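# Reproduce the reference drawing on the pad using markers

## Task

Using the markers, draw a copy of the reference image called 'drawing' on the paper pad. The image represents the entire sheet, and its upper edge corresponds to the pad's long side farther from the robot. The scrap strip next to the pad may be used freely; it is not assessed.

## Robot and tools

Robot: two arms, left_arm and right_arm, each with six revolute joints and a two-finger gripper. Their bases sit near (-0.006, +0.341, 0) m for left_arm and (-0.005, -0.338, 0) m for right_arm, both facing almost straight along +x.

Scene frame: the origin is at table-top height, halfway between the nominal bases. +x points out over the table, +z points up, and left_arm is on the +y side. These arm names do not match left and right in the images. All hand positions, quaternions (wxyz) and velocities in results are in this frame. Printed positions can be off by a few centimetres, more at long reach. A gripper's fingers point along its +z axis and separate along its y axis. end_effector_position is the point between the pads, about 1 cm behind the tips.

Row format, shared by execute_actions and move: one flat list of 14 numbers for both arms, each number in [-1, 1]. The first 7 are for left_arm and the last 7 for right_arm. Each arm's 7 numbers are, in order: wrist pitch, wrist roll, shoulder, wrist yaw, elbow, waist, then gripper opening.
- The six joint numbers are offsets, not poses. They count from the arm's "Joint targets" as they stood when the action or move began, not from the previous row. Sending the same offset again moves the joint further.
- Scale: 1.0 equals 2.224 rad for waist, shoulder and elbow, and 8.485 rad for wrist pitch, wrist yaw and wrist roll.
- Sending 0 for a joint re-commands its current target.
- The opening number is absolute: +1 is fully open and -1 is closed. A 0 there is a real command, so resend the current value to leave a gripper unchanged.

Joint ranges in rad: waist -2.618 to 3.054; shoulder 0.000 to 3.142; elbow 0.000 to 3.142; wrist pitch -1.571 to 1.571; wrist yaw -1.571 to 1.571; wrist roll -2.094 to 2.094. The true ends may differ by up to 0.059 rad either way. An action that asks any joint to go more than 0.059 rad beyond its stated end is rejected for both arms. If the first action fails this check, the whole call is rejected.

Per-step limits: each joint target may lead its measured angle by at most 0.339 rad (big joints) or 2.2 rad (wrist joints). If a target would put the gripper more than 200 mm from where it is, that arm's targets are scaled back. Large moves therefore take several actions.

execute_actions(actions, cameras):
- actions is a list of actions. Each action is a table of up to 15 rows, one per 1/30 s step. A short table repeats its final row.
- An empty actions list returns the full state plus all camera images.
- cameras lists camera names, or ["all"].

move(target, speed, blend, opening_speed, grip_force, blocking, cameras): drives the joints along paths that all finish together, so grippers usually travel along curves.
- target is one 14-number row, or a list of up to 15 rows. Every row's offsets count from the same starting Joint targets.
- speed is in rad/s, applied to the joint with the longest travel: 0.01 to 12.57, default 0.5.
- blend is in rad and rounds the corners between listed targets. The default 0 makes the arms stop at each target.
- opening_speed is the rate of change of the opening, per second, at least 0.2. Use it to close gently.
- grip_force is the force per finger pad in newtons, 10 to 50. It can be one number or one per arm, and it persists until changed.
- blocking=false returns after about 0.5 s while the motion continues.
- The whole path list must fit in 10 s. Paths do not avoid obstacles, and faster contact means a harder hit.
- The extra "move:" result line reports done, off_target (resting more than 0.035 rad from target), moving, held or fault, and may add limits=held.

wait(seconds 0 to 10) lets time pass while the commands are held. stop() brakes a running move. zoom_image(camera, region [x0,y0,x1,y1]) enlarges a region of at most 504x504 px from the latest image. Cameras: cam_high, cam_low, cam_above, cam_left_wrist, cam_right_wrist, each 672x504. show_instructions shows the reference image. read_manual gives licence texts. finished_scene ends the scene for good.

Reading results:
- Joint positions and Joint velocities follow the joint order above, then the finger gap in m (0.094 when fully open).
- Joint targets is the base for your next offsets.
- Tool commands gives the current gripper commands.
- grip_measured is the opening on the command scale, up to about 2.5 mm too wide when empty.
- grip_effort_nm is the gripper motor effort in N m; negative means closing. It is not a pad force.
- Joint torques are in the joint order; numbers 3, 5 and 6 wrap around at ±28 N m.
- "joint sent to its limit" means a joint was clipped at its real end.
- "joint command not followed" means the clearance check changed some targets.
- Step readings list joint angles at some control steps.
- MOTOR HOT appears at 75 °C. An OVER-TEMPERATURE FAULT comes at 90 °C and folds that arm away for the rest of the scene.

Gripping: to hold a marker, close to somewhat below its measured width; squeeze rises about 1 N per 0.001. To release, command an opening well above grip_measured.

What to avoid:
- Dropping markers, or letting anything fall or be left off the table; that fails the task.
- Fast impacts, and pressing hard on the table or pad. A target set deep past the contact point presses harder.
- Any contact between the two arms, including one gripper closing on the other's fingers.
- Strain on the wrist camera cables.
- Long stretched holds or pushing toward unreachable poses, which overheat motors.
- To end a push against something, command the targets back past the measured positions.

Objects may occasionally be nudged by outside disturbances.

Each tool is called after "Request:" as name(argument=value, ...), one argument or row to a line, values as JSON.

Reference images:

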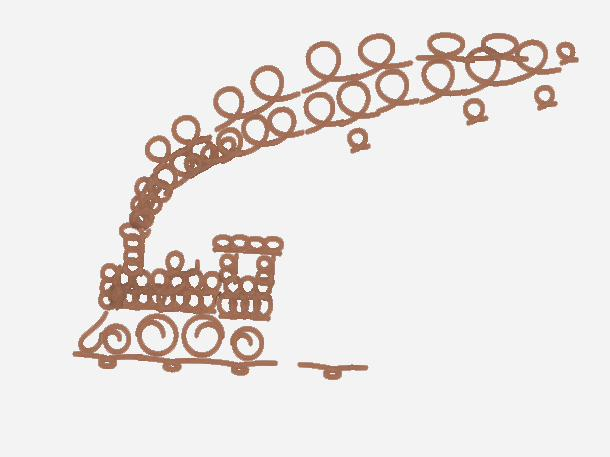

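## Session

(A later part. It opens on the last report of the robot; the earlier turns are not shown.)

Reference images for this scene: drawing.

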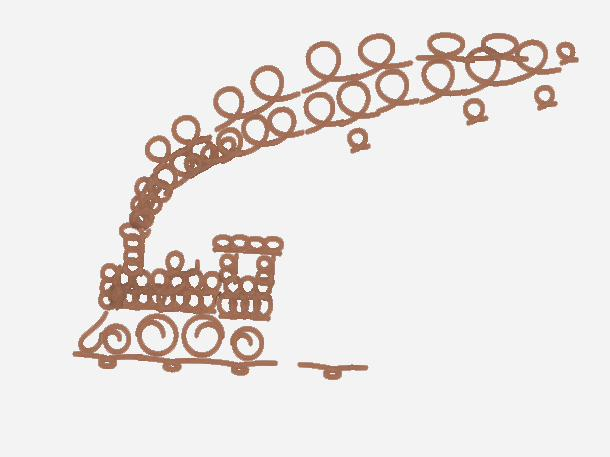

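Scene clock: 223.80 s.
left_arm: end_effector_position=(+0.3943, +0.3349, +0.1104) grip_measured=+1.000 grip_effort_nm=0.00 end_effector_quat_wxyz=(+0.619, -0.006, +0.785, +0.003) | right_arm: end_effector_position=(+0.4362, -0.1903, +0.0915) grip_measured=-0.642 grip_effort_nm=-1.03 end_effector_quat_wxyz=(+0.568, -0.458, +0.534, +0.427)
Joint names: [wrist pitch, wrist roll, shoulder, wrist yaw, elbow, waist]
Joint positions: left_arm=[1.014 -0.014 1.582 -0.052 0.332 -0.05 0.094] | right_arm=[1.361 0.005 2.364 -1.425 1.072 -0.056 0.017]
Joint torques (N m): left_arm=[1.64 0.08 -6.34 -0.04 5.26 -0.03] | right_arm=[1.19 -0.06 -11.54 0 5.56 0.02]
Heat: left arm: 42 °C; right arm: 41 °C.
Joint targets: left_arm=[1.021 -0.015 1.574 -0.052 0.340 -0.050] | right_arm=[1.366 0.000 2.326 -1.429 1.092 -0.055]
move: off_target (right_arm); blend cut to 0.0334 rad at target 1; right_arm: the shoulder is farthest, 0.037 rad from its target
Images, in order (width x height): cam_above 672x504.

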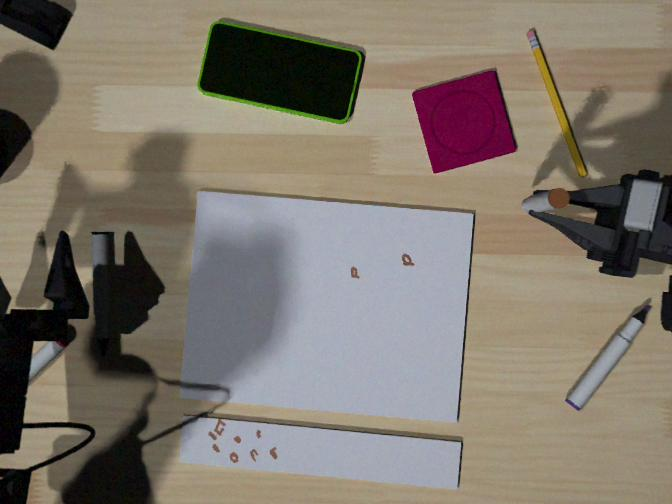

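Request:
move(
  target=[
    [0,0,0,0,0,0,1, 0,0,0.035522,-0.004773,0,0.102563,-1],
    [0,0,0,0,0,0,1, 0,0,0.035522,-0.00713,0,0.09357,-1],
    [0,0,0,0,0,0,1, 0,0,0.05036,-0.00713,0,0.09357,-1],
  ],
  speed=[0.4,0.1,0.08],
)

Request:
move(
  target=[
    [0,0,0,0,0,0,1, 0,0,0,-0.00156,0,-0.006169,-1],
    [0,0,0,0,0,0,1, 0,0,0,-0.002054,0,-0.007954,-1],
    [0,0,0,0,0,0,1, 0,0,0,0.001366,0,-0.009928,-1],
    [0,0,0,0,0,0,1, 0,0,0,0.002211,0,-0.011241,-1],
    [0,0,0,0,0,0,1, 0,0,0,0.003546,0,-0.005391,-1],
    [0,0,0,0,0,0,1, 0,0,0,0.005133,0,-0.000333,-1],
    [0,0,0,0,0,0,1, 0,0,0,0.006817,0,0.002482,-1],
    [0,0,0,0,0,0,1, 0,0,0,0.007311,0,0.004267,-1],
    [0,0,0,0,0,0,1, 0,0,0,0.00389,0,0.006241,-1],
    [0,0,0,0,0,0,1, 0,0,0,0.003045,0,0.007554,-1],
    [0,0,0,0,0,0,1, 0,0,0,0.00171,0,0.001704,-1],
    [0,0,0,0,0,0,1, 0,0,0,0.000124,0,-0.003354,-1],
    [0,0,0,0,0,0,1, 0,0,0,-0.00353,0,-0.011682,-1],
  ],
  speed=0.05,
  blend=[0.001,0.001,0.001,0.001,0.001,0.001,0.001,0.001,0.001,0.001,0.001,0.001,0],
  blocking=false,
)

Request:
wait(
  seconds=0.2,
)

Request:
wait(
  seconds=0.2,
)

Request:
wait(
  seconds=0.2,
)

Request:
wait(
  seconds=0.2,
)

Request:
wait(
  seconds=0.2,
)

Request:
wait(
  seconds=0.2,
)

Request:
wait(
  seconds=0.2,
)

Request:
wait(
  seconds=0.2,
)

Request:
wait(
  seconds=0.2,
)

Request:
wait(
  seconds=1,
)

Request:
move(
  target=[
    [0,0,0,0,0,0,1, 0,0,-0.03,0,0,0,-1],
    [0,0,0,0,0,0,1, 0,0,-0.05,0,0,-0.12,-1],
  ],
  speed=[0.3,0.8],
  blend=[0.05,0],
  cameras=["cam_above"],
)

Request:
zoom_image(
  camera="cam_above",
  region=[420, 230, 480, 290],
)

Scene clock: 234.63 s.
left_arm: end_effector_position=(+0.3943, +0.3349, +0.1104) grip_measured=+1.000 grip_effort_nm=0.00 end_effector_quat_wxyz=(+0.619, -0.006, +0.785, +0.003) | right_arm: end_effector_position=(+0.3819, -0.1011, +0.0643) grip_measured=-0.642 grip_effort_nm=-1.03 end_effector_quat_wxyz=(+0.486, -0.512, +0.487, +0.514)
Joint names: [wrist pitch, wrist roll, shoulder, wrist yaw, elbow, waist]
Joint positions: left_arm=[1.014 -0.014 1.582 -0.052 0.332 -0.05 0.094] | right_arm=[1.361 0.005 2.43 -1.483 1.072 0.157 0.017]
Joint torques (N m): left_arm=[1.67 0.05 -6.39 -0.06 5.04 -0.03] | right_arm=[1.18 -0.07 -8.2 -0.08 5.2 -0.36]
Heat: left arm: 43 °C; right arm: 43 °C.
Joint targets: left_arm=[1.021 -0.015 1.574 -0.052 0.340 -0.050] | right_arm=[1.366 0.000 2.438 -1.489 1.092 0.153]
move: done

Scene clock: 235.13 s.
left_arm: end_effector_position=(+0.3943, +0.3349, +0.1104) grip_measured=+1.000 grip_effort_nm=0.00 end_effector_quat_wxyz=(+0.619, -0.006, +0.785, +0.003) | right_arm: end_effector_position=(+0.3833, -0.1068, +0.0643) grip_measured=-0.642 grip_effort_nm=-1.03 end_effector_quat_wxyz=(+0.487, -0.511, +0.488, +0.513)
Joint names: [wrist pitch, wrist roll, shoulder, wrist yaw, elbow, waist]
Joint positions: left_arm=[1.014 -0.014 1.582 -0.052 0.332 -0.05 0.094] | right_arm=[1.361 0.005 2.43 -1.494 1.072 0.143 0.017]
Joint torques (N m): left_arm=[1.68 0.05 -6.37 -0.02 5.2 -0.2] | right_arm=[1.17 -0.06 -8.17 -0.08 5.19 -0.66]
Heat: left arm: 43 °C; right arm: 43 °C.
Joint targets: left_arm=[1.021 -0.015 1.574 -0.052 0.340 -0.050] | right_arm=[1.366 0.000 2.438 -1.500 1.092 0.135]
Tool commands: left_gripper/opening=+1.0 right_gripper/opening=-1.0
move: running; path passed 2 of 13 targets

Scene clock: 235.33 s.
left_arm: end_effector_position=(+0.3943, +0.3349, +0.1104) grip_measured=+1.000 grip_effort_nm=0.00 end_effector_quat_wxyz=(+0.619, -0.006, +0.785, +0.003) | right_arm: end_effector_position=(+0.3837, -0.1074, +0.0643) grip_measured=-0.642 grip_effort_nm=-1.03 end_effector_quat_wxyz=(+0.487, -0.511, +0.489, +0.513)
Joint names: [wrist pitch, wrist roll, shoulder, wrist yaw, elbow, waist]
Joint positions: left_arm=[1.014 -0.014 1.582 -0.052 0.332 -0.05 0.094] | right_arm=[1.361 0.005 2.43 -1.494 1.072 0.141 0.017]
Joint torques (N m): left_arm=[1.65 0 -6.48 -0.02 5.15 -0.01] | right_arm=[1.18 -0.07 -8.16 0.04 5.19 -0.65]
Heat: left arm: 43 °C; right arm: 43 °C.
Joint targets: left_arm=[1.021 -0.015 1.574 -0.052 0.340 -0.050] | right_arm=[1.366 0.000 2.438 -1.490 1.092 0.133]
Tool commands: left_gripper/opening=+1.0 right_gripper/opening=-1.0
earlier move: running; path passed 2 of 13 targets
wait: 0.20 s; no rest

Scene clock: 235.53 s.
left_arm: end_effector_position=(+0.3943, +0.3349, +0.1104) grip_measured=+1.000 grip_effort_nm=0.00 end_effector_quat_wxyz=(+0.619, -0.006, +0.785, +0.003) | right_arm: end_effector_position=(+0.3840, -0.1077, +0.0643) grip_measured=-0.642 grip_effort_nm=-1.03 end_effector_quat_wxyz=(+0.488, -0.511, +0.489, +0.512)
Joint names: [wrist pitch, wrist roll, shoulder, wrist yaw, elbow, waist]
Joint positions: left_arm=[1.014 -0.014 1.582 -0.052 0.332 -0.05 0.094] | right_arm=[1.361 0.005 2.43 -1.493 1.072 0.14 0.017]
Joint torques (N m): left_arm=[1.68 0.04 -6.48 -0.04 5.23 -0.14] | right_arm=[1.18 -0.06 -8.16 0.1 5.2 -0.59]
Heat: left arm: 43 °C; right arm: 43 °C.
Joint targets: left_arm=[1.021 -0.015 1.574 -0.052 0.340 -0.050] | right_arm=[1.366 0.000 2.438 -1.480 1.092 0.132]
Tool commands: left_gripper/opening=+1.0 right_gripper/opening=-1.0
earlier move: running; path passed 2 of 13 targets
wait: 0.20 s; no rest

Scene clock: 235.73 s.
left_arm: end_effector_position=(+0.3943, +0.3349, +0.1104) grip_measured=+1.000 grip_effort_nm=0.00 end_effector_quat_wxyz=(+0.619, -0.006, +0.785, +0.003) | right_arm: end_effector_position=(+0.3855, -0.1087, +0.0643) grip_measured=-0.642 grip_effort_nm=-1.03 end_effector_quat_wxyz=(+0.490, -0.509, +0.491, +0.510)
Joint names: [wrist pitch, wrist roll, shoulder, wrist yaw, elbow, waist]
Joint positions: left_arm=[1.014 -0.014 1.582 -0.052 0.332 -0.05 0.094] | right_arm=[1.361 0.005 2.43 -1.488 1.072 0.138 0.017]
Joint torques (N m): left_arm=[1.67 0.04 -6.39 -0.06 5.2 -0.01] | right_arm=[1.18 -0.07 -8.14 0.13 5.2 -0.72]
Heat: left arm: 43 °C; right arm: 43 °C.
Joint targets: left_arm=[1.021 -0.015 1.574 -0.052 0.340 -0.050] | right_arm=[1.366 0.000 2.438 -1.470 1.092 0.129]
Tool commands: left_gripper/opening=+1.0 right_gripper/opening=-1.0
earlier move: running; path passed 3 of 13 targets
wait: 0.20 s; no rest

Scene clock: 235.93 s.
left_arm: end_effector_position=(+0.3943, +0.3349, +0.1104) grip_measured=+1.000 grip_effort_nm=0.00 end_effector_quat_wxyz=(+0.619, -0.006, +0.785, +0.003) | right_arm: end_effector_position=(+0.3869, -0.1088, +0.0643) grip_measured=-0.642 grip_effort_nm=-1.03 end_effector_quat_wxyz=(+0.491, -0.507, +0.493, +0.509)
Joint names: [wrist pitch, wrist roll, shoulder, wrist yaw, elbow, waist]
Joint positions: left_arm=[1.014 -0.014 1.582 -0.052 0.332 -0.05 0.094] | right_arm=[1.361 0.005 2.43 -1.481 1.072 0.137 0.017]
Joint torques (N m): left_arm=[1.65 0.05 -6.38 -0.09 5.3 -0.29] | right_arm=[1.18 -0.07 -8.17 0.14 5.2 0.1]
Heat: left arm: 43 °C; right arm: 43 °C.
Joint targets: left_arm=[1.021 -0.015 1.574 -0.052 0.340 -0.050] | right_arm=[1.366 0.000 2.438 -1.461 1.092 0.139]
Tool commands: left_gripper/opening=+1.0 right_gripper/opening=-1.0
earlier move: running; path passed 4 of 13 targets; right_arm: the wrist yaw is farthest, 0.038 rad from its target
wait: 0.20 s; no rest

Scene clock: 236.13 s.
left_arm: end_effector_position=(+0.3943, +0.3349, +0.1104) grip_measured=+1.000 grip_effort_nm=0.00 end_effector_quat_wxyz=(+0.619, -0.006, +0.785, +0.003) | right_arm: end_effector_position=(+0.3879, -0.1078, +0.0643) grip_measured=-0.642 grip_effort_nm=-1.03 end_effector_quat_wxyz=(+0.493, -0.505, +0.494, +0.507)
Joint names: [wrist pitch, wrist roll, shoulder, wrist yaw, elbow, waist]
Joint positions: left_arm=[1.014 -0.014 1.582 -0.052 0.332 -0.05 0.094] | right_arm=[1.361 0.005 2.43 -1.472 1.072 0.14 0.017]
Joint velocities: left_arm=[within noise] | right_arm=[0.007 0.037 0.007 0.037 -0.002 0.051 0]
Joint torques (N m): left_arm=[1.63 0.02 -6.38 -0.02 5.18 -0.1] | right_arm=[1.18 -0.06 -8.17 0.11 5.19 0.59]
Heat: left arm: 43 °C; right arm: 43 °C.
Joint targets: left_arm=[1.021 -0.015 1.574 -0.052 0.340 -0.050] | right_arm=[1.366 0.000 2.438 -1.452 1.092 0.148]
Tool commands: left_gripper/opening=+1.0 right_gripper/opening=-1.0
earlier move: running; path passed 5 of 13 targets; right_arm: the wrist yaw is farthest, 0.047 rad from its target
wait: 0.20 s; no rest

Scene clock: 236.33 s.
left_arm: end_effector_position=(+0.3943, +0.3349, +0.1104) grip_measured=+1.000 grip_effort_nm=0.00 end_effector_quat_wxyz=(+0.619, -0.006, +0.785, +0.003) | right_arm: end_effector_position=(+0.3879, -0.1049, +0.0643) grip_measured=-0.642 grip_effort_nm=-1.03 end_effector_quat_wxyz=(+0.494, -0.505, +0.495, +0.506)
Joint names: [wrist pitch, wrist roll, shoulder, wrist yaw, elbow, waist]
Joint positions: left_arm=[1.014 -0.014 1.582 -0.052 0.332 -0.05 0.094] | right_arm=[1.361 0.005 2.43 -1.463 1.072 0.147 0.017]
Joint torques (N m): left_arm=[1.65 0.02 -6.32 -0.04 5.03 0.09] | right_arm=[1.19 -0.06 -8.17 0.15 5.2 0.51]
Heat: left arm: 43 °C; right arm: 43 °C.
Joint targets: left_arm=[1.021 -0.015 1.574 -0.052 0.340 -0.050] | right_arm=[1.366 0.000 2.438 -1.441 1.092 0.154]
Tool commands: left_gripper/opening=+1.0 right_gripper/opening=-1.0
earlier move: running; path passed 6 of 13 targets; right_arm: the wrist yaw is farthest, 0.056 rad from its target
wait: 0.20 s; no rest

Scene clock: 236.53 s.
left_arm: end_effector_position=(+0.3943, +0.3349, +0.1104) grip_measured=+1.000 grip_effort_nm=0.00 end_effector_quat_wxyz=(+0.619, -0.006, +0.785, +0.003) | right_arm: end_effector_position=(+0.3891, -0.1037, +0.0643) grip_measured=-0.642 grip_effort_nm=-1.03 end_effector_quat_wxyz=(+0.495, -0.503, +0.497, +0.505)
Joint names: [wrist pitch, wrist roll, shoulder, wrist yaw, elbow, waist]
Joint positions: left_arm=[1.014 -0.014 1.582 -0.052 0.332 -0.05 0.094] | right_arm=[1.361 0.005 2.43 -1.452 1.072 0.15 0.017]
Joint torques (N m): left_arm=[1.67 0.04 -6.37 -0.03 5.26 -0.08] | right_arm=[1.2 -0.06 -8.18 0.08 5.23 0.64]
Heat: left arm: 43 °C; right arm: 43 °C.
Joint targets: left_arm=[1.021 -0.015 1.574 -0.052 0.340 -0.050] | right_arm=[1.366 0.000 2.438 -1.432 1.092 0.159]
Tool commands: left_gripper/opening=+1.0 right_gripper/opening=-1.0
earlier move: running; path passed 6 of 13 targets; right_arm: the wrist yaw is farthest, 0.067 rad from its target
wait: 0.20 s; no rest

Scene clock: 236.73 s.
left_arm: end_effector_position=(+0.3943, +0.3349, +0.1104) grip_measured=+1.000 grip_effort_nm=0.00 end_effector_quat_wxyz=(+0.619, -0.006, +0.785, +0.003) | right_arm: end_effector_position=(+0.3896, -0.1017, +0.0643) grip_measured=-0.642 grip_effort_nm=-1.03 end_effector_quat_wxyz=(+0.497, -0.502, +0.498, +0.504)
Joint names: [wrist pitch, wrist roll, shoulder, wrist yaw, elbow, waist]
Joint positions: left_arm=[1.014 -0.014 1.582 -0.052 0.332 -0.05 0.094] | right_arm=[1.361 0.005 2.43 -1.443 1.072 0.155 0.017]
Joint torques (N m): left_arm=[1.68 0.03 -6.49 -0.05 5.15 -0.09] | right_arm=[1.2 -0.06 -8.2 0.11 5.24 0.59]
Heat: left arm: 43 °C; right arm: 43 °C.
Joint targets: left_arm=[1.021 -0.015 1.574 -0.052 0.340 -0.050] | right_arm=[1.366 0.000 2.438 -1.433 1.092 0.163]
Tool commands: left_gripper/opening=+1.0 right_gripper/opening=-1.0
earlier move: running; path passed 8 of 13 targets; right_arm: the wrist yaw is farthest, 0.076 rad from its target
wait: 0.20 s; no rest

Scene clock: 236.93 s.
left_arm: end_effector_position=(+0.3943, +0.3349, +0.1104) grip_measured=+1.000 grip_effort_nm=0.00 end_effector_quat_wxyz=(+0.619, -0.006, +0.785, +0.003) | right_arm: end_effector_position=(+0.3894, -0.1013, +0.0643) grip_measured=-0.642 grip_effort_nm=-1.03 end_effector_quat_wxyz=(+0.496, -0.502, +0.498, +0.504)
Joint names: [wrist pitch, wrist roll, shoulder, wrist yaw, elbow, waist]
Joint positions: left_arm=[1.014 -0.014 1.582 -0.052 0.332 -0.05 0.094] | right_arm=[1.361 0.005 2.43 -1.443 1.072 0.156 0.017]
Joint torques (N m): left_arm=[1.63 0.02 -6.45 -0.05 5.23 -0.05] | right_arm=[1.2 -0.06 -8.18 0 5.23 0.75]
Heat: left arm: 43 °C; right arm: 43 °C.
Joint targets: left_arm=[1.021 -0.015 1.574 -0.052 0.340 -0.050] | right_arm=[1.366 0.000 2.438 -1.443 1.092 0.165]
Tool commands: left_gripper/opening=+1.0 right_gripper/opening=-1.0
earlier move: running; path passed 8 of 13 targets; right_arm: the wrist yaw is farthest, 0.076 rad from its target
wait: 0.20 s; no rest

Scene clock: 237.93 s.
left_arm: end_effector_position=(+0.3943, +0.3349, +0.1104) grip_measured=+1.000 grip_effort_nm=0.00 end_effector_quat_wxyz=(+0.619, -0.006, +0.785, +0.003) | right_arm: end_effector_position=(+0.3851, -0.1031, +0.0643) grip_measured=-0.642 grip_effort_nm=-1.03 end_effector_quat_wxyz=(+0.490, -0.508, +0.491, +0.510)
Joint names: [wrist pitch, wrist roll, shoulder, wrist yaw, elbow, waist]
Joint positions: left_arm=[1.014 -0.014 1.582 -0.052 0.332 -0.05 0.094] | right_arm=[1.361 0.005 2.43 -1.472 1.072 0.152 0.017]
Joint torques (N m): left_arm=[1.68 0.05 -6.46 -0.05 5.11 -0.08] | right_arm=[1.19 -0.06 -8.17 -0.12 5.2 -0.58]
Heat: left arm: 43 °C; right arm: 43 °C.
Joint targets: left_arm=[1.021 -0.015 1.574 -0.052 0.340 -0.050] | right_arm=[1.366 0.000 2.438 -1.491 1.092 0.144]
Tool commands: left_gripper/opening=+1.0 right_gripper/opening=-1.0
earlier move: running; path passed 12 of 13 targets; right_arm: the wrist yaw is farthest, 0.047 rad from its target
wait: 1.00 s; no rest

a move is refused until a result has shown your running move's end: call wait (it returns as soon as the move ends) or stop first; nothing of this call was run

Scaled by 8.400 from the camera's 672x504 image, which has a finer 960x720 frame.
This view is cut from an older image: the scene may have changed since it was taken.

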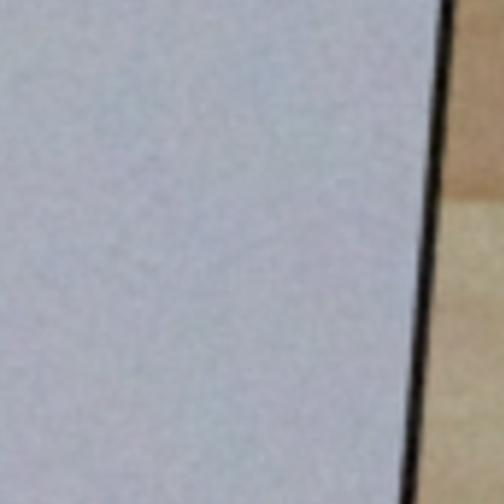

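Request:
wait(
  seconds=1,
)

Request:
move(
  target=[
    [0,0,0,0,0,0,1, 0,0,-0.03,0,0,0,-1],
    [0,0,0,0,0,0,1, 0,0,-0.05,0,0,-0.12,-1],
  ],
  speed=[0.3,0.8],
  blend=[0.05,0],
  cameras=["cam_above"],
)

Request:
zoom_image(
  camera="cam_above",
  region=[420, 230, 480, 290],
)

Scene clock: 238.80 s.
left_arm: end_effector_position=(+0.3943, +0.3349, +0.1104) grip_measured=+1.000 grip_effort_nm=0.00 end_effector_quat_wxyz=(+0.619, -0.006, +0.785, +0.003) | right_arm: end_effector_position=(+0.3826, -0.1103, +0.0643) grip_measured=-0.642 grip_effort_nm=-1.03 end_effector_quat_wxyz=(+0.485, -0.513, +0.487, +0.515)
Joint names: [wrist pitch, wrist roll, shoulder, wrist yaw, elbow, waist]
Joint positions: left_arm=[1.014 -0.014 1.582 -0.052 0.332 -0.05 0.094] | right_arm=[1.361 0.005 2.43 -1.509 1.072 0.134 0.017]
Joint torques (N m): left_arm=[1.64 0.03 -6.57 -0.03 5.31 0.02] | right_arm=[1.17 -0.06 -8.16 -0.12 5.18 -0.58]
Heat: left arm: 43 °C; right arm: 43 °C.
Joint targets: left_arm=[1.021 -0.015 1.574 -0.052 0.340 -0.050] | right_arm=[1.366 0.000 2.438 -1.519 1.092 0.127]
Tool commands: left_gripper/opening=+1.0 right_gripper/opening=-1.0
earlier move: done
wait: 0.57 of 1 s (the move ended)

Scene clock: 240.10 s.
left_arm: end_effector_position=(+0.3943, +0.3349, +0.1104) grip_measured=+1.000 grip_effort_nm=0.00 end_effector_quat_wxyz=(+0.619, -0.006, +0.785, +0.003) | right_arm: end_effector_position=(+0.4315, -0.2242, +0.0901) grip_measured=-0.642 grip_effort_nm=-1.03 end_effector_quat_wxyz=(+0.565, -0.460, +0.535, +0.428)
Joint names: [wrist pitch, wrist roll, shoulder, wrist yaw, elbow, waist]
Joint positions: left_arm=[1.014 -0.014 1.582 -0.052 0.332 -0.05 0.094] | right_arm=[1.361 0.005 2.364 -1.515 1.072 -0.141 0.017]
Joint torques (N m): left_arm=[1.62 0.05 -6.31 -0.05 5.44 -0.01] | right_arm=[1.15 -0.06 -11.47 -0.01 5.5 0.01]
Heat: left arm: 43 °C; right arm: 43 °C.
Joint targets: left_arm=[1.021 -0.015 1.574 -0.052 0.340 -0.050] | right_arm=[1.366 0.000 2.327 -1.519 1.092 -0.140]
move: off_target (right_arm); blend cut to 0.0334 rad at target 1; right_arm: the shoulder is farthest, 0.038 rad from its target
Images, in order (width x height): cam_above 672x504.

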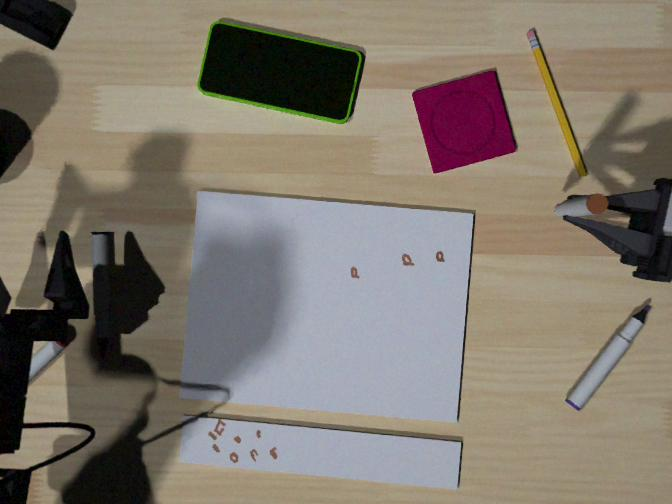

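Scaled by 8.400 from the camera's 672x504 image, which has a finer 960x720 frame.

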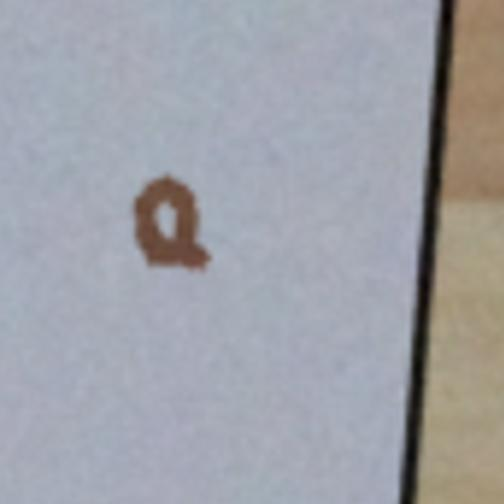

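Request:
show_instructions(
)

Reference images for this scene: drawing.

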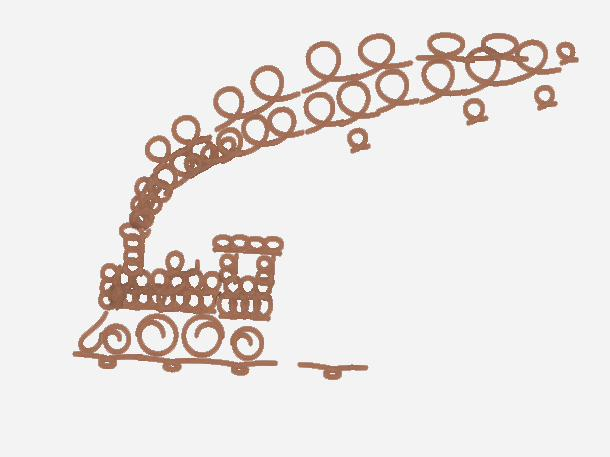

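Request:
move(
  target=[
    [0,0,0,0,0,0,1, 0,0,0.035162,0.036635,0,0.20769,-1],
    [0,0,0,0,0,0,1, 0,0,0.035162,0.034276,0,0.198683,-1],
    [0,0,0,0,0,0,1, 0,0,0.05,0.034276,0,0.198683,-1],
  ],
  speed=[0.4,0.1,0.08],
)

Request:
move(
  target=[
    [0,0,0,0,0,0,1, 0,0,0,-0.003883,0,-0.01475,-1],
    [0,0,0,0,0,0,1, 0,0,0,-0.005347,0,-0.019359,-1],
    [0,0,0,0,0,0,1, 0,0,0,-0.000961,0,-0.022424,-1],
    [0,0,0,0,0,0,1, 0,0,0,0.001066,0,-0.024319,-1],
    [0,0,0,0,0,0,1, 0,0,0,0.003331,0,-0.01636,-1],
    [0,0,0,0,0,0,1, 0,0,0,0.00719,0,-0.009291,-1],
    [0,0,0,0,0,0,1, 0,0,0,0.011335,0,-0.00285,-1],
    [0,0,0,0,0,0,1, 0,0,0,0.012799,0,0.001759,-1],
    [0,0,0,0,0,0,1, 0,0,0,0.008413,0,0.004824,-1],
    [0,0,0,0,0,0,1, 0,0,0,0.006386,0,0.006719,-1],
    [0,0,0,0,0,0,1, 0,0,0,0.004121,0,-0.00124,-1],
    [0,0,0,0,0,0,1, 0,0,0,0.000262,0,-0.008309,-1],
    [0,0,0,0,0,0,1, 0,0,0,-0.003883,0,-0.01475,-1],
    [0,0,0,0,0,0,1, 0,0,0,-0.009483,0,-0.02872,-1],
  ],
  speed=0.05,
  blend=[0.001,0.001,0.001,0.001,0.001,0.001,0.001,0.001,0.001,0.001,0.001,0.001,0.001,0],
)

Request:
move(
  target=[
    [0,0,0,0,0,0,1, 0,0,0,-0.003057,0,-0.012406,-1],
    [0,0,0,0,0,0,1, 0,0,0,-0.004379,0,-0.017057,-1],
    [0,0,0,0,0,0,1, 0,0,0,0.000124,0,-0.020171,-1],
    [0,0,0,0,0,0,1, 0,0,0,0.002269,0,-0.022138,-1],
    [0,0,0,0,0,0,1, 0,0,0,0.004563,0,-0.014218,-1],
    [0,0,0,0,0,0,1, 0,0,0,0.008391,0,-0.00718,-1],
    [0,0,0,0,0,0,1, 0,0,0,0.012387,0,-0.000724,-1],
    [0,0,0,0,0,0,1, 0,0,0,0.013709,0,0.003927,-1],
    [0,0,0,0,0,0,1, 0,0,0,0.009206,0,0.007041,-1],
    [0,0,0,0,0,0,1, 0,0,0,0.007061,0,0.009008,-1],
    [0,0,0,0,0,0,1, 0,0,0,0.004767,0,0.001088,-1],
    [0,0,0,0,0,0,1, 0,0,0,0.000939,0,-0.00595,-1],
    [0,0,0,0,0,0,1, 0,0,0,-0.003057,0,-0.012406,-1],
    [0,0,0,0,0,0,1, 0,0,0,-0.00898,0,-0.026685,-1],
  ],
  speed=0.05,
  blend=[0.001,0.001,0.001,0.001,0.001,0.001,0.001,0.001,0.001,0.001,0.001,0.001,0.001,0],
)

Request:
move(
  target=[
    [0,0,0,0,0,0,1, 0,0,0,-0.001112,0,-0.013388,-1],
    [0,0,0,0,0,0,1, 0,0,0,-0.002178,0,-0.017685,-1],
    [0,0,0,0,0,0,1, 0,0,0,0.002434,0,-0.020564,-1],
    [0,0,0,0,0,0,1, 0,0,0,0.004526,0,-0.022387,-1],
    [0,0,0,0,0,0,1, 0,0,0,0.006661,0,-0.014513,-1],
    [0,0,0,0,0,0,1, 0,0,0,0.010137,0,-0.007723,-1],
    [0,0,0,0,0,0,1, 0,0,0,0.013648,0,-0.001764,-1],
    [0,0,0,0,0,0,1, 0,0,0,0.014714,0,0.002533,-1],
    [0,0,0,0,0,0,1, 0,0,0,0.010102,0,0.005412,-1],
    [0,0,0,0,0,0,1, 0,0,0,0.00801,0,0.007235,-1],
    [0,0,0,0,0,0,1, 0,0,0,0.005875,0,-0.000639,-1],
    [0,0,0,0,0,0,1, 0,0,0,0.002399,0,-0.007429,-1],
    [0,0,0,0,0,0,1, 0,0,0,-0.001112,0,-0.013388,-1],
    [0,0,0,0,0,0,1, 0,0,0,-0.006294,0,-0.02969,-1],
  ],
  speed=0.05,
  blend=[0.001,0.001,0.001,0.001,0.001,0.001,0.001,0.001,0.001,0.001,0.001,0.001,0.001,0],
)

Request:
move(
  target=[
    [0,0,0,0,0,0,1, 0,0,-0.03,0,0,0,-1],
    [0,0,0,0,0,0,1, 0,0,-0.05,0,0,-0.12,-1],
  ],
  speed=[0.3,0.8],
  blend=[0.05,0],
  cameras=["cam_above"],
)

Request:
zoom_image(
  camera="cam_above",
  region=[320, 190, 480, 290],
)

Scene clock: 259.93 s.
left_arm: end_effector_position=(+0.3943, +0.3349, +0.1104) grip_measured=+1.000 grip_effort_nm=0.00 end_effector_quat_wxyz=(+0.619, -0.006, +0.785, +0.003) | right_arm: end_effector_position=(+0.3890, -0.0427, +0.0651) grip_measured=-0.642 grip_effort_nm=-1.03 end_effector_quat_wxyz=(+0.514, -0.485, +0.514, +0.486)
Joint names: [wrist pitch, wrist roll, shoulder, wrist yaw, elbow, waist]
Joint positions: left_arm=[1.014 -0.014 1.582 -0.052 0.332 -0.05 0.094] | right_arm=[1.362 0.005 2.429 -1.222 1.072 0.307 0.017]
Joint torques (N m): left_arm=[1.68 0.03 -6.38 -0.05 5.2 -0.05] | right_arm=[1.32 -0.07 -8.16 -0.07 5.31 -0.39]
Heat: left arm: 43 °C; right arm: 44 °C.
Joint targets: left_arm=[1.021 -0.015 1.574 -0.052 0.340 -0.050] | right_arm=[1.366 0.000 2.438 -1.228 1.092 0.302]
move: done

Scene clock: 268.03 s.
left_arm: end_effector_position=(+0.3943, +0.3349, +0.1104) grip_measured=+1.000 grip_effort_nm=0.00 end_effector_quat_wxyz=(+0.619, -0.006, +0.785, +0.003) | right_arm: end_effector_position=(+0.3927, -0.0666, +0.0652) grip_measured=-0.642 grip_effort_nm=-1.03 end_effector_quat_wxyz=(+0.511, -0.489, +0.510, +0.490)
Joint names: [wrist pitch, wrist roll, shoulder, wrist yaw, elbow, waist]
Joint positions: left_arm=[1.014 -0.014 1.582 -0.052 0.332 -0.05 0.094] | right_arm=[1.363 0.005 2.429 -1.3 1.072 0.245 0.017]
Joint torques (N m): left_arm=[1.66 0.05 -6.39 -0.04 5.23 0.02] | right_arm=[1.27 -0.06 -8.16 -0.1 5.31 -0.55]
Heat: left arm: 43 °C; right arm: 42 °C.
Joint targets: left_arm=[1.021 -0.015 1.574 -0.052 0.340 -0.050] | right_arm=[1.366 0.000 2.438 -1.309 1.092 0.238]
move: done

Scene clock: 276.10 s.
left_arm: end_effector_position=(+0.3943, +0.3349, +0.1104) grip_measured=+1.000 grip_effort_nm=0.00 end_effector_quat_wxyz=(+0.619, -0.006, +0.785, +0.003) | right_arm: end_effector_position=(+0.3944, -0.0898, +0.0651) grip_measured=-0.642 grip_effort_nm=-1.03 end_effector_quat_wxyz=(+0.507, -0.493, +0.506, +0.494)
Joint names: [wrist pitch, wrist roll, shoulder, wrist yaw, elbow, waist]
Joint positions: left_arm=[1.014 -0.014 1.582 -0.052 0.332 -0.05 0.094] | right_arm=[1.363 0.005 2.429 -1.377 1.072 0.185 0.017]
Joint torques (N m): left_arm=[1.67 0.05 -6.5 -0.04 5.31 0.08] | right_arm=[1.23 -0.07 -8.1 -0.1 5.29 -0.53]
Heat: left arm: 43 °C; right arm: 41 °C.
Joint targets: left_arm=[1.021 -0.015 1.574 -0.052 0.340 -0.050] | right_arm=[1.366 0.000 2.438 -1.385 1.092 0.179]
move: done

Scene clock: 283.73 s.
left_arm: end_effector_position=(+0.3943, +0.3349, +0.1104) grip_measured=+1.000 grip_effort_nm=0.00 end_effector_quat_wxyz=(+0.619, -0.006, +0.785, +0.003) | right_arm: end_effector_position=(+0.4002, -0.1161, +0.0651) grip_measured=-0.642 grip_effort_nm=-1.03 end_effector_quat_wxyz=(+0.510, -0.490, +0.509, +0.491)
Joint names: [wrist pitch, wrist roll, shoulder, wrist yaw, elbow, waist]
Joint positions: left_arm=[1.014 -0.014 1.582 -0.052 0.332 -0.05 0.094] | right_arm=[1.363 0.005 2.429 -1.43 1.072 0.119 0.017]
Joint torques (N m): left_arm=[1.67 0.05 -6.38 -0.05 5.24 0.01] | right_arm=[1.2 -0.06 -8.09 -0.12 5.23 -0.53]
Heat: left arm: 43 °C; right arm: 40 °C.
Joint targets: left_arm=[1.021 -0.015 1.574 -0.052 0.340 -0.050] | right_arm=[1.366 0.000 2.438 -1.438 1.092 0.113]
move: done

Scene clock: 285.03 s.
left_arm: end_effector_position=(+0.3943, +0.3349, +0.1104) grip_measured=+1.000 grip_effort_nm=0.00 end_effector_quat_wxyz=(+0.619, -0.006, +0.785, +0.003) | right_arm: end_effector_position=(+0.4470, -0.2342, +0.0911) grip_measured=-0.642 grip_effort_nm=-1.03 end_effector_quat_wxyz=(+0.586, -0.434, +0.554, +0.401)
Joint names: [wrist pitch, wrist roll, shoulder, wrist yaw, elbow, waist]
Joint positions: left_arm=[1.014 -0.014 1.582 -0.052 0.332 -0.05 0.094] | right_arm=[1.363 0.005 2.365 -1.435 1.072 -0.155 0.017]
Joint torques (N m): left_arm=[1.67 0.07 -6.24 -0.08 5.12 0.02] | right_arm=[1.17 -0.06 -11.54 0 5.55 0.08]
Heat: left arm: 43 °C; right arm: 41 °C.
Joint targets: left_arm=[1.021 -0.015 1.574 -0.052 0.340 -0.050] | right_arm=[1.366 0.000 2.327 -1.438 1.092 -0.154]
move: off_target (right_arm); blend cut to 0.0334 rad at target 1; right_arm: the shoulder is farthest, 0.038 rad from its target
Images, in order (width x height): cam_above 672x504.

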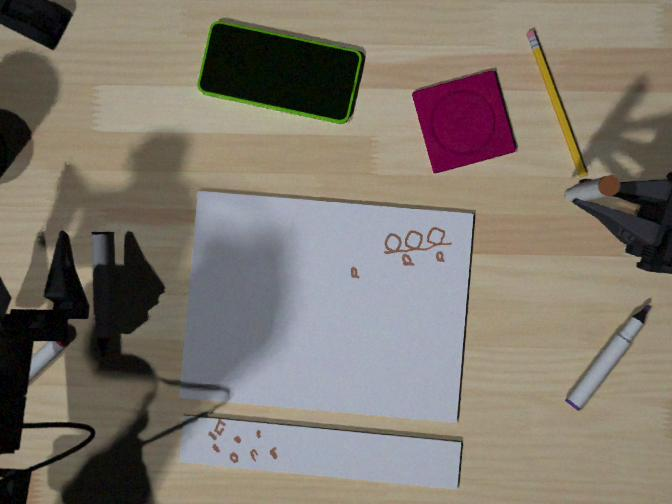

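Scaled by 3.150 from the camera's 672x504 image, which has a finer 960x720 frame.

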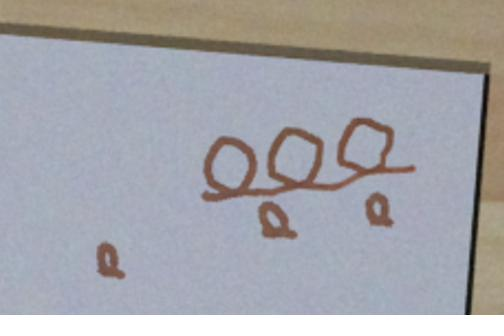

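Request:
zoom_image(
  camera="cam_above",
  region=[375, 215, 465, 275],
)

Scaled by 5.600 from the camera's 672x504 image, which has a finer 960x720 frame.

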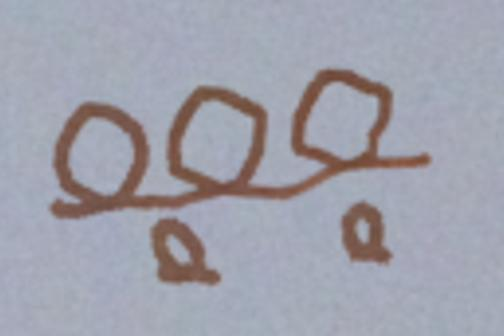

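Request:
move(
  target=[
    [0,0,0,0,0,0,1, 0,0,0.035162,0.053456,0,0.287235,-1],
    [0,0,0,0,0,0,1, 0,0,0.035162,0.051098,0,0.278242,-1],
    [0,0,0,0,0,0,1, 0,0,0.05,0.051098,0,0.278242,-1],
  ],
  speed=[0.4,0.1,0.08],
)

Request:
move(
  target=[
    [0,0,0,0,0,0,1, 0,0,0,-0.003445,0,-0.014529,-1],
    [0,0,0,0,0,0,1, 0,0,0,-0.005476,0,-0.019701,-1],
    [0,0,0,0,0,0,1, 0,0,0,-0.001123,0,-0.022389,-1],
    [0,0,0,0,0,0,1, 0,0,0,0.001565,0,-0.015811,-1],
    [0,0,0,0,0,0,1, 0,0,0,0.004317,0,-0.014077,-1],
    [0,0,0,0,0,0,1, 0,0,0,0.00762,0,-0.006825,-1],
    [0,0,0,0,0,0,1, 0,0,0,0.011181,0,-0.001519,-1],
    [0,0,0,0,0,0,1, 0,0,0,0.013212,0,0.003653,-1],
    [0,0,0,0,0,0,1, 0,0,0,0.008859,0,0.006341,-1],
    [0,0,0,0,0,0,1, 0,0,0,0.006171,0,-0.000237,-1],
    [0,0,0,0,0,0,1, 0,0,0,0.003419,0,-0.001971,-1],
    [0,0,0,0,0,0,1, 0,0,0,0.000116,0,-0.009223,-1],
    [0,0,0,0,0,0,1, 0,0,0,-0.003445,0,-0.014529,-1],
    [0,0,0,0,0,0,1, 0,0,0,-0.009265,0,-0.025359,-1],
  ],
  speed=0.05,
  blend=[0.001,0.001,0.001,0.001,0.001,0.001,0.001,0.001,0.001,0.001,0.001,0.001,0.001,0],
)

Request:
move(
  target=[
    [0,0,0,0,0,0,1, 0,0,0,-0.002662,0,-0.010891,-1],
    [0,0,0,0,0,0,1, 0,0,0,-0.004674,0,-0.016416,-1],
    [0,0,0,0,0,0,1, 0,0,0,-0.000225,0,-0.019329,-1],
    [0,0,0,0,0,0,1, 0,0,0,0.00271,0,-0.012927,-1],
    [0,0,0,0,0,0,1, 0,0,0,0.005625,0,-0.011159,-1],
    [0,0,0,0,0,0,1, 0,0,0,0.009076,0,-0.003755,-1],
    [0,0,0,0,0,0,1, 0,0,0,0.012738,0,0.001853,-1],
    [0,0,0,0,0,0,1, 0,0,0,0.01475,0,0.007378,-1],
    [0,0,0,0,0,0,1, 0,0,0,0.010301,0,0.010291,-1],
    [0,0,0,0,0,0,1, 0,0,0,0.007366,0,0.003889,-1],
    [0,0,0,0,0,0,1, 0,0,0,0.004451,0,0.002121,-1],
    [0,0,0,0,0,0,1, 0,0,0,0.001,0,-0.005283,-1],
    [0,0,0,0,0,0,1, 0,0,0,-0.002662,0,-0.010891,-1],
    [0,0,0,0,0,0,1, 0,0,0,-0.008486,0,-0.022295,-1],
  ],
  speed=0.05,
  blend=[0.001,0.001,0.001,0.001,0.001,0.001,0.001,0.001,0.001,0.001,0.001,0.001,0.001,0],
)

Request:
move(
  target=[
    [0,0,0,0,0,0,1, 0,0,0,-0.002192,0,-0.012625,-1],
    [0,0,0,0,0,0,1, 0,0,0,-0.003917,0,-0.017806,-1],
    [0,0,0,0,0,0,1, 0,0,0,0.000636,0,-0.020563,-1],
    [0,0,0,0,0,0,1, 0,0,0,0.00349,0,-0.014174,-1],
    [0,0,0,0,0,0,1, 0,0,0,0.006222,0,-0.012565,-1],
    [0,0,0,0,0,0,1, 0,0,0,0.009402,0,-0.005431,-1],
    [0,0,0,0,0,0,1, 0,0,0,0.012708,0,-0.000207,-1],
    [0,0,0,0,0,0,1, 0,0,0,0.014433,0,0.004974,-1],
    [0,0,0,0,0,0,1, 0,0,0,0.00988,0,0.007731,-1],
    [0,0,0,0,0,0,1, 0,0,0,0.007026,0,0.001342,-1],
    [0,0,0,0,0,0,1, 0,0,0,0.004294,0,-0.000267,-1],
    [0,0,0,0,0,0,1, 0,0,0,0.001114,0,-0.007401,-1],
    [0,0,0,0,0,0,1, 0,0,0,-0.002192,0,-0.012625,-1],
    [0,0,0,0,0,0,1, 0,0,0,-0.008116,0,-0.024194,-1],
  ],
  speed=0.05,
  blend=[0.001,0.001,0.001,0.001,0.001,0.001,0.001,0.001,0.001,0.001,0.001,0.001,0.001,0],
)

Request:
move(
  target=[
    [0,0,0,0,0,0,1, 0,0,-0.03,0,0,0,-1],
    [0,0,0,0,0,0,1, 0,0,-0.05,0,0,-0.15,-1],
  ],
  speed=[0.3,0.8],
  blend=[0.05,0],
  cameras=["cam_above"],
)

Request:
zoom_image(
  camera="cam_above",
  region=[315, 215, 405, 275],
)

Scene clock: 294.07 s.
left_arm: end_effector_position=(+0.3943, +0.3349, +0.1104) grip_measured=+1.000 grip_effort_nm=0.00 end_effector_quat_wxyz=(+0.619, -0.006, +0.785, +0.003) | right_arm: end_effector_position=(+0.3761, +0.0169, +0.0658) grip_measured=-0.642 grip_effort_nm=-1.03 end_effector_quat_wxyz=(+0.530, -0.469, +0.528, +0.470)
Joint names: [wrist pitch, wrist roll, shoulder, wrist yaw, elbow, waist]
Joint positions: left_arm=[1.014 -0.014 1.582 -0.052 0.332 -0.05 0.094] | right_arm=[1.364 0.005 2.428 -0.999 1.072 0.469 0.017]
Joint velocities: left_arm=[within noise] | right_arm=[-0.037 -0.051 -0.012 0.022 -0.046 -0.007 0]
Joint torques (N m): left_arm=[1.66 0.04 -6.48 -0.06 5.33 -0.06] | right_arm=[1.41 -0.06 -8.23 -0.06 5.53 -0.39]
Heat: left arm: 43 °C; right arm: 41 °C.
Joint targets: left_arm=[1.021 -0.015 1.574 -0.052 0.340 -0.050] | right_arm=[1.366 0.000 2.439 -1.005 1.092 0.465]
move: done

Scene clock: 302.37 s.
left_arm: end_effector_position=(+0.3943, +0.3349, +0.1104) grip_measured=+1.000 grip_effort_nm=0.00 end_effector_quat_wxyz=(+0.619, -0.006, +0.785, +0.003) | right_arm: end_effector_position=(+0.3811, -0.0022, +0.0658) grip_measured=-0.642 grip_effort_nm=-1.03 end_effector_quat_wxyz=(+0.525, -0.475, +0.522, +0.476)
Joint names: [wrist pitch, wrist roll, shoulder, wrist yaw, elbow, waist]
Joint positions: left_arm=[1.014 -0.014 1.582 -0.052 0.332 -0.05 0.094] | right_arm=[1.364 0.005 2.428 -1.075 1.072 0.415 0.017]
Joint torques (N m): left_arm=[1.67 0.04 -6.43 -0.07 5.34 -0.06] | right_arm=[1.37 -0.07 -8.2 -0.09 5.46 -0.59]
Heat: left arm: 43 °C; right arm: 40 °C.
Joint targets: left_arm=[1.021 -0.015 1.574 -0.052 0.340 -0.050] | right_arm=[1.366 0.000 2.439 -1.084 1.092 0.409]
move: done

Scene clock: 310.77 s.
left_arm: end_effector_position=(+0.3943, +0.3349, +0.1104) grip_measured=+1.000 grip_effort_nm=0.00 end_effector_quat_wxyz=(+0.619, -0.006, +0.785, +0.003) | right_arm: end_effector_position=(+0.3846, -0.0205, +0.0657) grip_measured=-0.642 grip_effort_nm=-1.03 end_effector_quat_wxyz=(+0.519, -0.481, +0.517, +0.481)
Joint names: [wrist pitch, wrist roll, shoulder, wrist yaw, elbow, waist]
Joint positions: left_arm=[1.014 -0.014 1.582 -0.052 0.332 -0.05 0.094] | right_arm=[1.364 0.005 2.428 -1.146 1.072 0.366 0.017]
Joint torques (N m): left_arm=[1.68 0.06 -6.48 -0.05 5.12 -0.02] | right_arm=[1.34 -0.06 -8.17 -0.08 5.42 -0.57]
Heat: left arm: 43 °C; right arm: 39 °C.
Joint targets: left_arm=[1.021 -0.015 1.574 -0.052 0.340 -0.050] | right_arm=[1.366 0.000 2.439 -1.155 1.092 0.359]
move: done

Scene clock: 318.93 s.
left_arm: end_effector_position=(+0.3943, +0.3349, +0.1104) grip_measured=+1.000 grip_effort_nm=0.00 end_effector_quat_wxyz=(+0.619, -0.006, +0.785, +0.003) | right_arm: end_effector_position=(+0.3888, -0.0409, +0.0656) grip_measured=-0.642 grip_effort_nm=-1.03 end_effector_quat_wxyz=(+0.516, -0.485, +0.514, +0.485)
Joint names: [wrist pitch, wrist roll, shoulder, wrist yaw, elbow, waist]
Joint positions: left_arm=[1.014 -0.014 1.582 -0.052 0.332 -0.05 0.094] | right_arm=[1.364 0.005 2.428 -1.216 1.072 0.311 0.017]
Joint torques (N m): left_arm=[1.63 0.06 -6.3 -0.02 5.19 0.02] | right_arm=[1.3 -0.06 -8.13 -0.06 5.39 -0.54]
Heat: left arm: 43 °C; right arm: 39 °C.
Joint targets: left_arm=[1.021 -0.015 1.574 -0.052 0.340 -0.050] | right_arm=[1.366 0.000 2.439 -1.224 1.092 0.305]
move: done

Scene clock: 320.30 s.
left_arm: end_effector_position=(+0.3943, +0.3349, +0.1104) grip_measured=+1.000 grip_effort_nm=0.00 end_effector_quat_wxyz=(+0.619, -0.006, +0.785, +0.003) | right_arm: end_effector_position=(+0.4671, -0.1895, +0.0932) grip_measured=-0.642 grip_effort_nm=-1.03 end_effector_quat_wxyz=(+0.607, -0.405, +0.569, +0.379)
Joint names: [wrist pitch, wrist roll, shoulder, wrist yaw, elbow, waist]
Joint positions: left_arm=[1.014 -0.014 1.582 -0.052 0.332 -0.05 0.094] | right_arm=[1.363 0.005 2.366 -1.222 1.072 -0.03 0.017]
Joint torques (N m): left_arm=[1.65 0.02 -6.43 -0.03 5.19 0.01] | right_arm=[1.29 -0.06 -11.73 0.01 5.67 0.03]
Heat: left arm: 43 °C; right arm: 39 °C.
Joint targets: left_arm=[1.021 -0.015 1.574 -0.052 0.340 -0.050] | right_arm=[1.366 0.000 2.327 -1.224 1.092 -0.028]
move: off_target (right_arm); blend cut to 0.0334 rad at target 1; right_arm: the shoulder is farthest, 0.038 rad from its target
Images, in order (width x height): cam_above 672x504.

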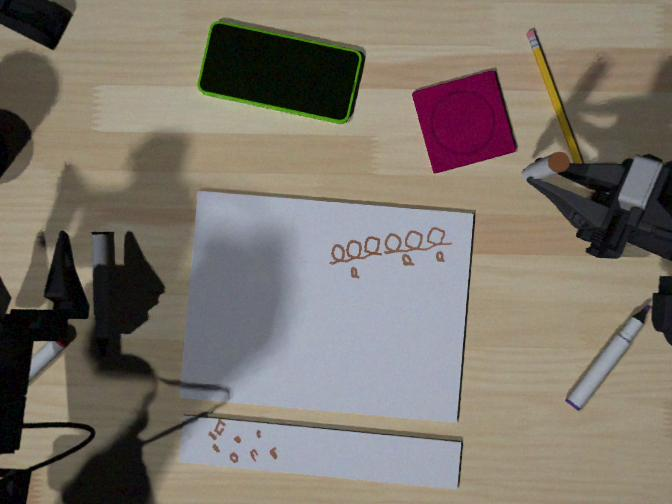

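Scaled by 5.600 from the camera's 672x504 image, which has a finer 960x720 frame.

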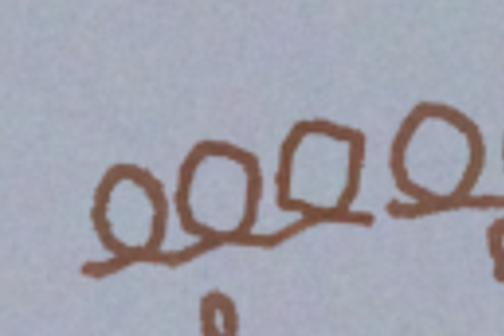

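Request:
move(
  target=[
    [0,0,0,0,0,0,1, 0,0,0.035162,0.016916,0,0.162747,-1],
    [0,0,0,0,0,0,1, 0,0,0.035162,0.014559,0,0.153754,-1],
    [0,0,0,0,0,0,1, 0,0,0.05,0.014559,0,0.153754,-1],
  ],
  speed=[0.4,0.1,0.08],
)

Request:
move(
  target=[
    [0,0,0,0,0,0,1, 0,0,0,-0.008499,0,-0.023925,-1],
    [0,0,0,0,0,0,1, 0,0,0,-0.010886,0,-0.030981,-1],
    [0,0,0,0,0,0,1, 0,0,0,-0.006661,0,-0.03364,-1],
    [0,0,0,0,0,0,1, 0,0,0,-0.005013,0,-0.025695,-1],
    [0,0,0,0,0,0,1, 0,0,0,-0.002926,0,-0.019753,-1],
    [0,0,0,0,0,0,1, 0,0,0,-0.000194,0,-0.015721,-1],
    [0,0,0,0,0,0,1, 0,0,0,0.002371,0,-0.010747,-1],
    [0,0,0,0,0,0,1, 0,0,0,0.004758,0,-0.003691,-1],
    [0,0,0,0,0,0,1, 0,0,0,0.000533,0,-0.001032,-1],
    [0,0,0,0,0,0,1, 0,0,0,-0.001115,0,-0.008977,-1],
    [0,0,0,0,0,0,1, 0,0,0,-0.003202,0,-0.014919,-1],
    [0,0,0,0,0,0,1, 0,0,0,-0.005934,0,-0.018951,-1],
    [0,0,0,0,0,0,1, 0,0,0,-0.008499,0,-0.023925,-1],
    [0,0,0,0,0,0,1, 0,0,0,-0.016183,0,-0.039587,-1],
  ],
  speed=0.05,
  blend=[0.001,0.001,0.001,0.001,0.001,0.001,0.001,0.001,0.001,0.001,0.001,0.001,0.001,0],
)

Request:
move(
  target=[
    [0,0,0,0,0,0,1, 0,0,0,-0.005691,0,-0.016495,-1],
    [0,0,0,0,0,0,1, 0,0,0,-0.007654,0,-0.023114,-1],
    [0,0,0,0,0,0,1, 0,0,0,-0.003348,0,-0.025683,-1],
    [0,0,0,0,0,0,1, 0,0,0,-0.001839,0,-0.01787,-1],
    [0,0,0,0,0,0,1, 0,0,0,0.000004,0,-0.012171,-1],
    [0,0,0,0,0,0,1, 0,0,0,0.002377,0,-0.008502,-1],
    [0,0,0,0,0,0,1, 0,0,0,0.004567,0,-0.003909,-1],
    [0,0,0,0,0,0,1, 0,0,0,0.00653,0,0.00271,-1],
    [0,0,0,0,0,0,1, 0,0,0,0.002224,0,0.005279,-1],
    [0,0,0,0,0,0,1, 0,0,0,0.000715,0,-0.002534,-1],
    [0,0,0,0,0,0,1, 0,0,0,-0.001128,0,-0.008233,-1],
    [0,0,0,0,0,0,1, 0,0,0,-0.003501,0,-0.011902,-1],
    [0,0,0,0,0,0,1, 0,0,0,-0.005691,0,-0.016495,-1],
    [0,0,0,0,0,0,1, 0,0,0,-0.013281,0,-0.02994,-1],
  ],
  speed=0.05,
  blend=[0.001,0.001,0.001,0.001,0.001,0.001,0.001,0.001,0.001,0.001,0.001,0.001,0.001,0],
)

Request:
move(
  target=[
    [0,0,0,0,0,0,1, 0,0,-0.028777,0,0,0,-1],
    [0,0,0,0,0,0,1, 0,0,-0.028777,-0.003978,0,-0.004928,-1],
    [0,0,0,0,0,0,1, 0,0,-0.028777,-0.006335,0,-0.013921,-1],
    [0,0,0,0,0,0,1, 0,0,0,-0.006335,0,-0.013921,-1],
  ],
  speed=[0.3,0.3,0.1,0.08],
)

Request:
move(
  target=[
    [0,0,0,0,0,0,1, 0,0,0,-0.002018,0,-0.010765,-1],
    [0,0,0,0,0,0,1, 0,0,0,-0.002428,0,-0.012324,-1],
    [0,0,0,0,0,0,1, 0,0,0,0.00194,0,-0.014034,-1],
    [0,0,0,0,0,0,1, 0,0,0,0.002769,0,-0.015189,-1],
    [0,0,0,0,0,0,1, 0,0,0,0.003843,0,-0.006765,-1],
    [0,0,0,0,0,0,1, 0,0,0,0.005635,0,-0.001576,-1],
    [0,0,0,0,0,0,1, 0,0,0,0.00751,0,0.001613,-1],
    [0,0,0,0,0,0,1, 0,0,0,0.00792,0,0.003172,-1],
    [0,0,0,0,0,0,1, 0,0,0,0.003552,0,0.004882,-1],
    [0,0,0,0,0,0,1, 0,0,0,0.002723,0,0.006037,-1],
    [0,0,0,0,0,0,1, 0,0,0,0.001649,0,-0.002387,-1],
    [0,0,0,0,0,0,1, 0,0,0,-0.000143,0,-0.007576,-1],
    [0,0,0,0,0,0,1, 0,0,0,-0.004421,0,-0.014524,-1],
  ],
  speed=0.05,
  blend=[0.001,0.001,0.001,0.001,0.001,0.001,0.001,0.001,0.001,0.001,0.001,0.001,0],
)

Request:
move(
  target=[
    [0,0,0,0,0,0,1, 0,0,-0.03,0,0,0,-1],
    [0,0,0,0,0,0,1, 0,0,-0.05,0,0,-0.12,-1],
  ],
  speed=[0.3,0.8],
  blend=[0.05,0],
  cameras=["cam_above"],
)

Request:
zoom_image(
  camera="cam_above",
  region=[375, 205, 480, 275],
)

Scene clock: 326.10 s.
left_arm: end_effector_position=(+0.3943, +0.3349, +0.1104) grip_measured=+1.000 grip_effort_nm=0.00 end_effector_quat_wxyz=(+0.619, -0.006, +0.785, +0.003) | right_arm: end_effector_position=(+0.4085, -0.0408, +0.0655) grip_measured=-0.642 grip_effort_nm=-1.03 end_effector_quat_wxyz=(+0.543, -0.454, +0.541, +0.455)
Joint names: [wrist pitch, wrist roll, shoulder, wrist yaw, elbow, waist]
Joint positions: left_arm=[1.014 -0.014 1.582 -0.052 0.332 -0.05 0.094] | right_arm=[1.364 0.005 2.429 -1.095 1.072 0.318 0.017]
Joint torques (N m): left_arm=[1.68 0.01 -6.2 -0.05 5.08 -0.08] | right_arm=[1.36 -0.06 -8.17 -0.04 5.45 -0.36]
Heat: left arm: 44 °C; right arm: 39 °C.
Joint targets: left_arm=[1.021 -0.015 1.574 -0.052 0.340 -0.050] | right_arm=[1.366 0.000 2.439 -1.101 1.092 0.314]
move: done

Scene clock: 334.63 s.
left_arm: end_effector_position=(+0.3943, +0.3349, +0.1104) grip_measured=+1.000 grip_effort_nm=0.00 end_effector_quat_wxyz=(+0.619, -0.006, +0.785, +0.003) | right_arm: end_effector_position=(+0.4088, -0.0728, +0.0654) grip_measured=-0.642 grip_effort_nm=-1.03 end_effector_quat_wxyz=(+0.531, -0.467, +0.530, +0.468)
Joint names: [wrist pitch, wrist roll, shoulder, wrist yaw, elbow, waist]
Joint positions: left_arm=[1.014 -0.014 1.582 -0.052 0.332 -0.05 0.094] | right_arm=[1.364 0.005 2.429 -1.229 1.072 0.232 0.017]
Joint torques (N m): left_arm=[1.67 0.07 -6.48 -0.04 5.35 -0.21] | right_arm=[1.3 -0.06 -8.17 -0.09 5.37 -0.57]
Heat: left arm: 44 °C; right arm: 39 °C.
Joint targets: left_arm=[1.021 -0.015 1.574 -0.052 0.340 -0.050] | right_arm=[1.366 0.000 2.439 -1.238 1.092 0.226]
move: done

Scene clock: 342.27 s.
left_arm: end_effector_position=(+0.3943, +0.3349, +0.1104) grip_measured=+1.000 grip_effort_nm=0.00 end_effector_quat_wxyz=(+0.619, -0.006, +0.785, +0.003) | right_arm: end_effector_position=(+0.4054, -0.0983, +0.0653) grip_measured=-0.642 grip_effort_nm=-1.03 end_effector_quat_wxyz=(+0.520, -0.480, +0.519, +0.480)
Joint names: [wrist pitch, wrist roll, shoulder, wrist yaw, elbow, waist]
Joint positions: left_arm=[1.014 -0.014 1.582 -0.052 0.332 -0.05 0.094] | right_arm=[1.364 0.005 2.429 -1.343 1.072 0.165 0.017]
Joint torques (N m): left_arm=[1.66 0.05 -6.41 -0.02 5.24 -0.03] | right_arm=[1.24 -0.06 -8.12 -0.07 5.31 -0.53]
Heat: left arm: 44 °C; right arm: 39 °C.
Joint targets: left_arm=[1.021 -0.015 1.574 -0.052 0.340 -0.050] | right_arm=[1.366 0.000 2.439 -1.351 1.092 0.159]
move: done

Scene clock: 345.57 s.
left_arm: end_effector_position=(+0.3943, +0.3349, +0.1104) grip_measured=+1.000 grip_effort_nm=0.00 end_effector_quat_wxyz=(+0.619, -0.006, +0.785, +0.003) | right_arm: end_effector_position=(+0.4028, -0.1108, +0.0644) grip_measured=-0.642 grip_effort_nm=-1.03 end_effector_quat_wxyz=(+0.514, -0.485, +0.514, +0.486)
Joint names: [wrist pitch, wrist roll, shoulder, wrist yaw, elbow, waist]
Joint positions: left_arm=[1.014 -0.014 1.582 -0.052 0.332 -0.05 0.094] | right_arm=[1.363 0.005 2.431 -1.398 1.072 0.133 0.017]
Joint torques (N m): left_arm=[1.7 0.04 -6.37 -0.03 5.26 0.01] | right_arm=[1.2 -0.06 -8.31 -0.06 5.26 -0.44]
Heat: left arm: 44 °C; right arm: 39 °C.
Joint targets: left_arm=[1.021 -0.015 1.574 -0.052 0.340 -0.050] | right_arm=[1.366 0.000 2.439 -1.404 1.092 0.128]
move: done

Scene clock: 350.67 s.
left_arm: end_effector_position=(+0.3943, +0.3349, +0.1104) grip_measured=+1.000 grip_effort_nm=0.00 end_effector_quat_wxyz=(+0.619, -0.006, +0.785, +0.003) | right_arm: end_effector_position=(+0.4037, -0.1229, +0.0643) grip_measured=-0.642 grip_effort_nm=-1.03 end_effector_quat_wxyz=(+0.513, -0.486, +0.513, +0.487)
Joint names: [wrist pitch, wrist roll, shoulder, wrist yaw, elbow, waist]
Joint positions: left_arm=[1.014 -0.014 1.582 -0.052 0.332 -0.05 0.094] | right_arm=[1.363 0.005 2.431 -1.431 1.072 0.102 0.017]
Joint torques (N m): left_arm=[1.67 0.01 -6.41 -0.07 5.16 -0.01] | right_arm=[1.19 -0.07 -8.2 -0.12 5.23 -0.59]
Heat: left arm: 44 °C; right arm: 40 °C.
Joint targets: left_arm=[1.021 -0.015 1.574 -0.052 0.340 -0.050] | right_arm=[1.366 0.000 2.439 -1.442 1.092 0.095]
move: done

Scene clock: 351.97 s.
left_arm: end_effector_position=(+0.3943, +0.3349, +0.1104) grip_measured=+1.000 grip_effort_nm=0.00 end_effector_quat_wxyz=(+0.619, -0.006, +0.785, +0.003) | right_arm: end_effector_position=(+0.4482, -0.2419, +0.0913) grip_measured=-0.642 grip_effort_nm=-1.03 end_effector_quat_wxyz=(+0.589, -0.430, +0.557, +0.397)
Joint names: [wrist pitch, wrist roll, shoulder, wrist yaw, elbow, waist]
Joint positions: left_arm=[1.014 -0.014 1.582 -0.052 0.332 -0.05 0.094] | right_arm=[1.363 0.005 2.364 -1.438 1.072 -0.172 0.017]
Joint torques (N m): left_arm=[1.68 0.01 -6.42 -0.02 5.11 0.01] | right_arm=[1.16 -0.06 -11.52 0 5.53 0.02]
Heat: left arm: 44 °C; right arm: 40 °C.
Joint targets: left_arm=[1.021 -0.015 1.574 -0.052 0.340 -0.050] | right_arm=[1.366 0.000 2.327 -1.442 1.092 -0.171]
move: off_target (right_arm); blend cut to 0.0334 rad at target 1; right_arm: the shoulder is farthest, 0.037 rad from its target
Images, in order (width x height): cam_above 672x504.

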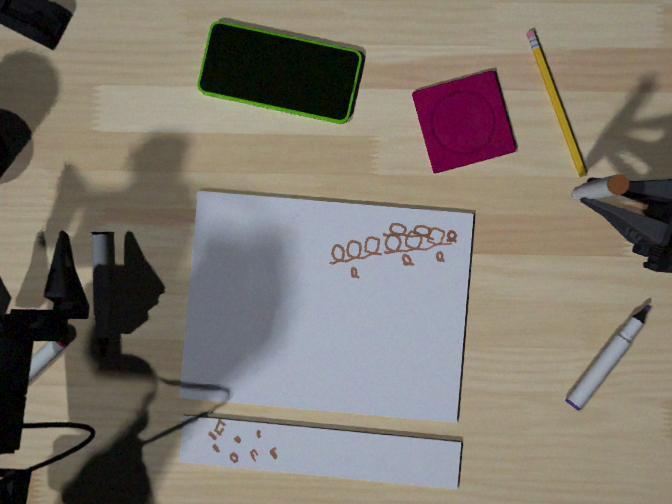

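Scaled by 4.800 from the camera's 672x504 image, which has a finer 960x720 frame.

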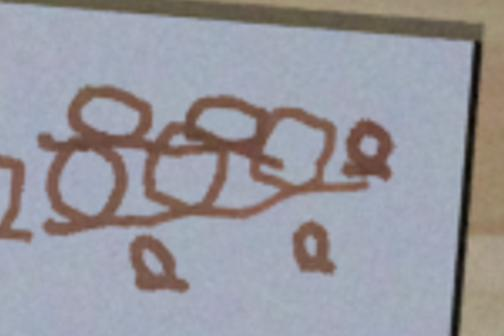

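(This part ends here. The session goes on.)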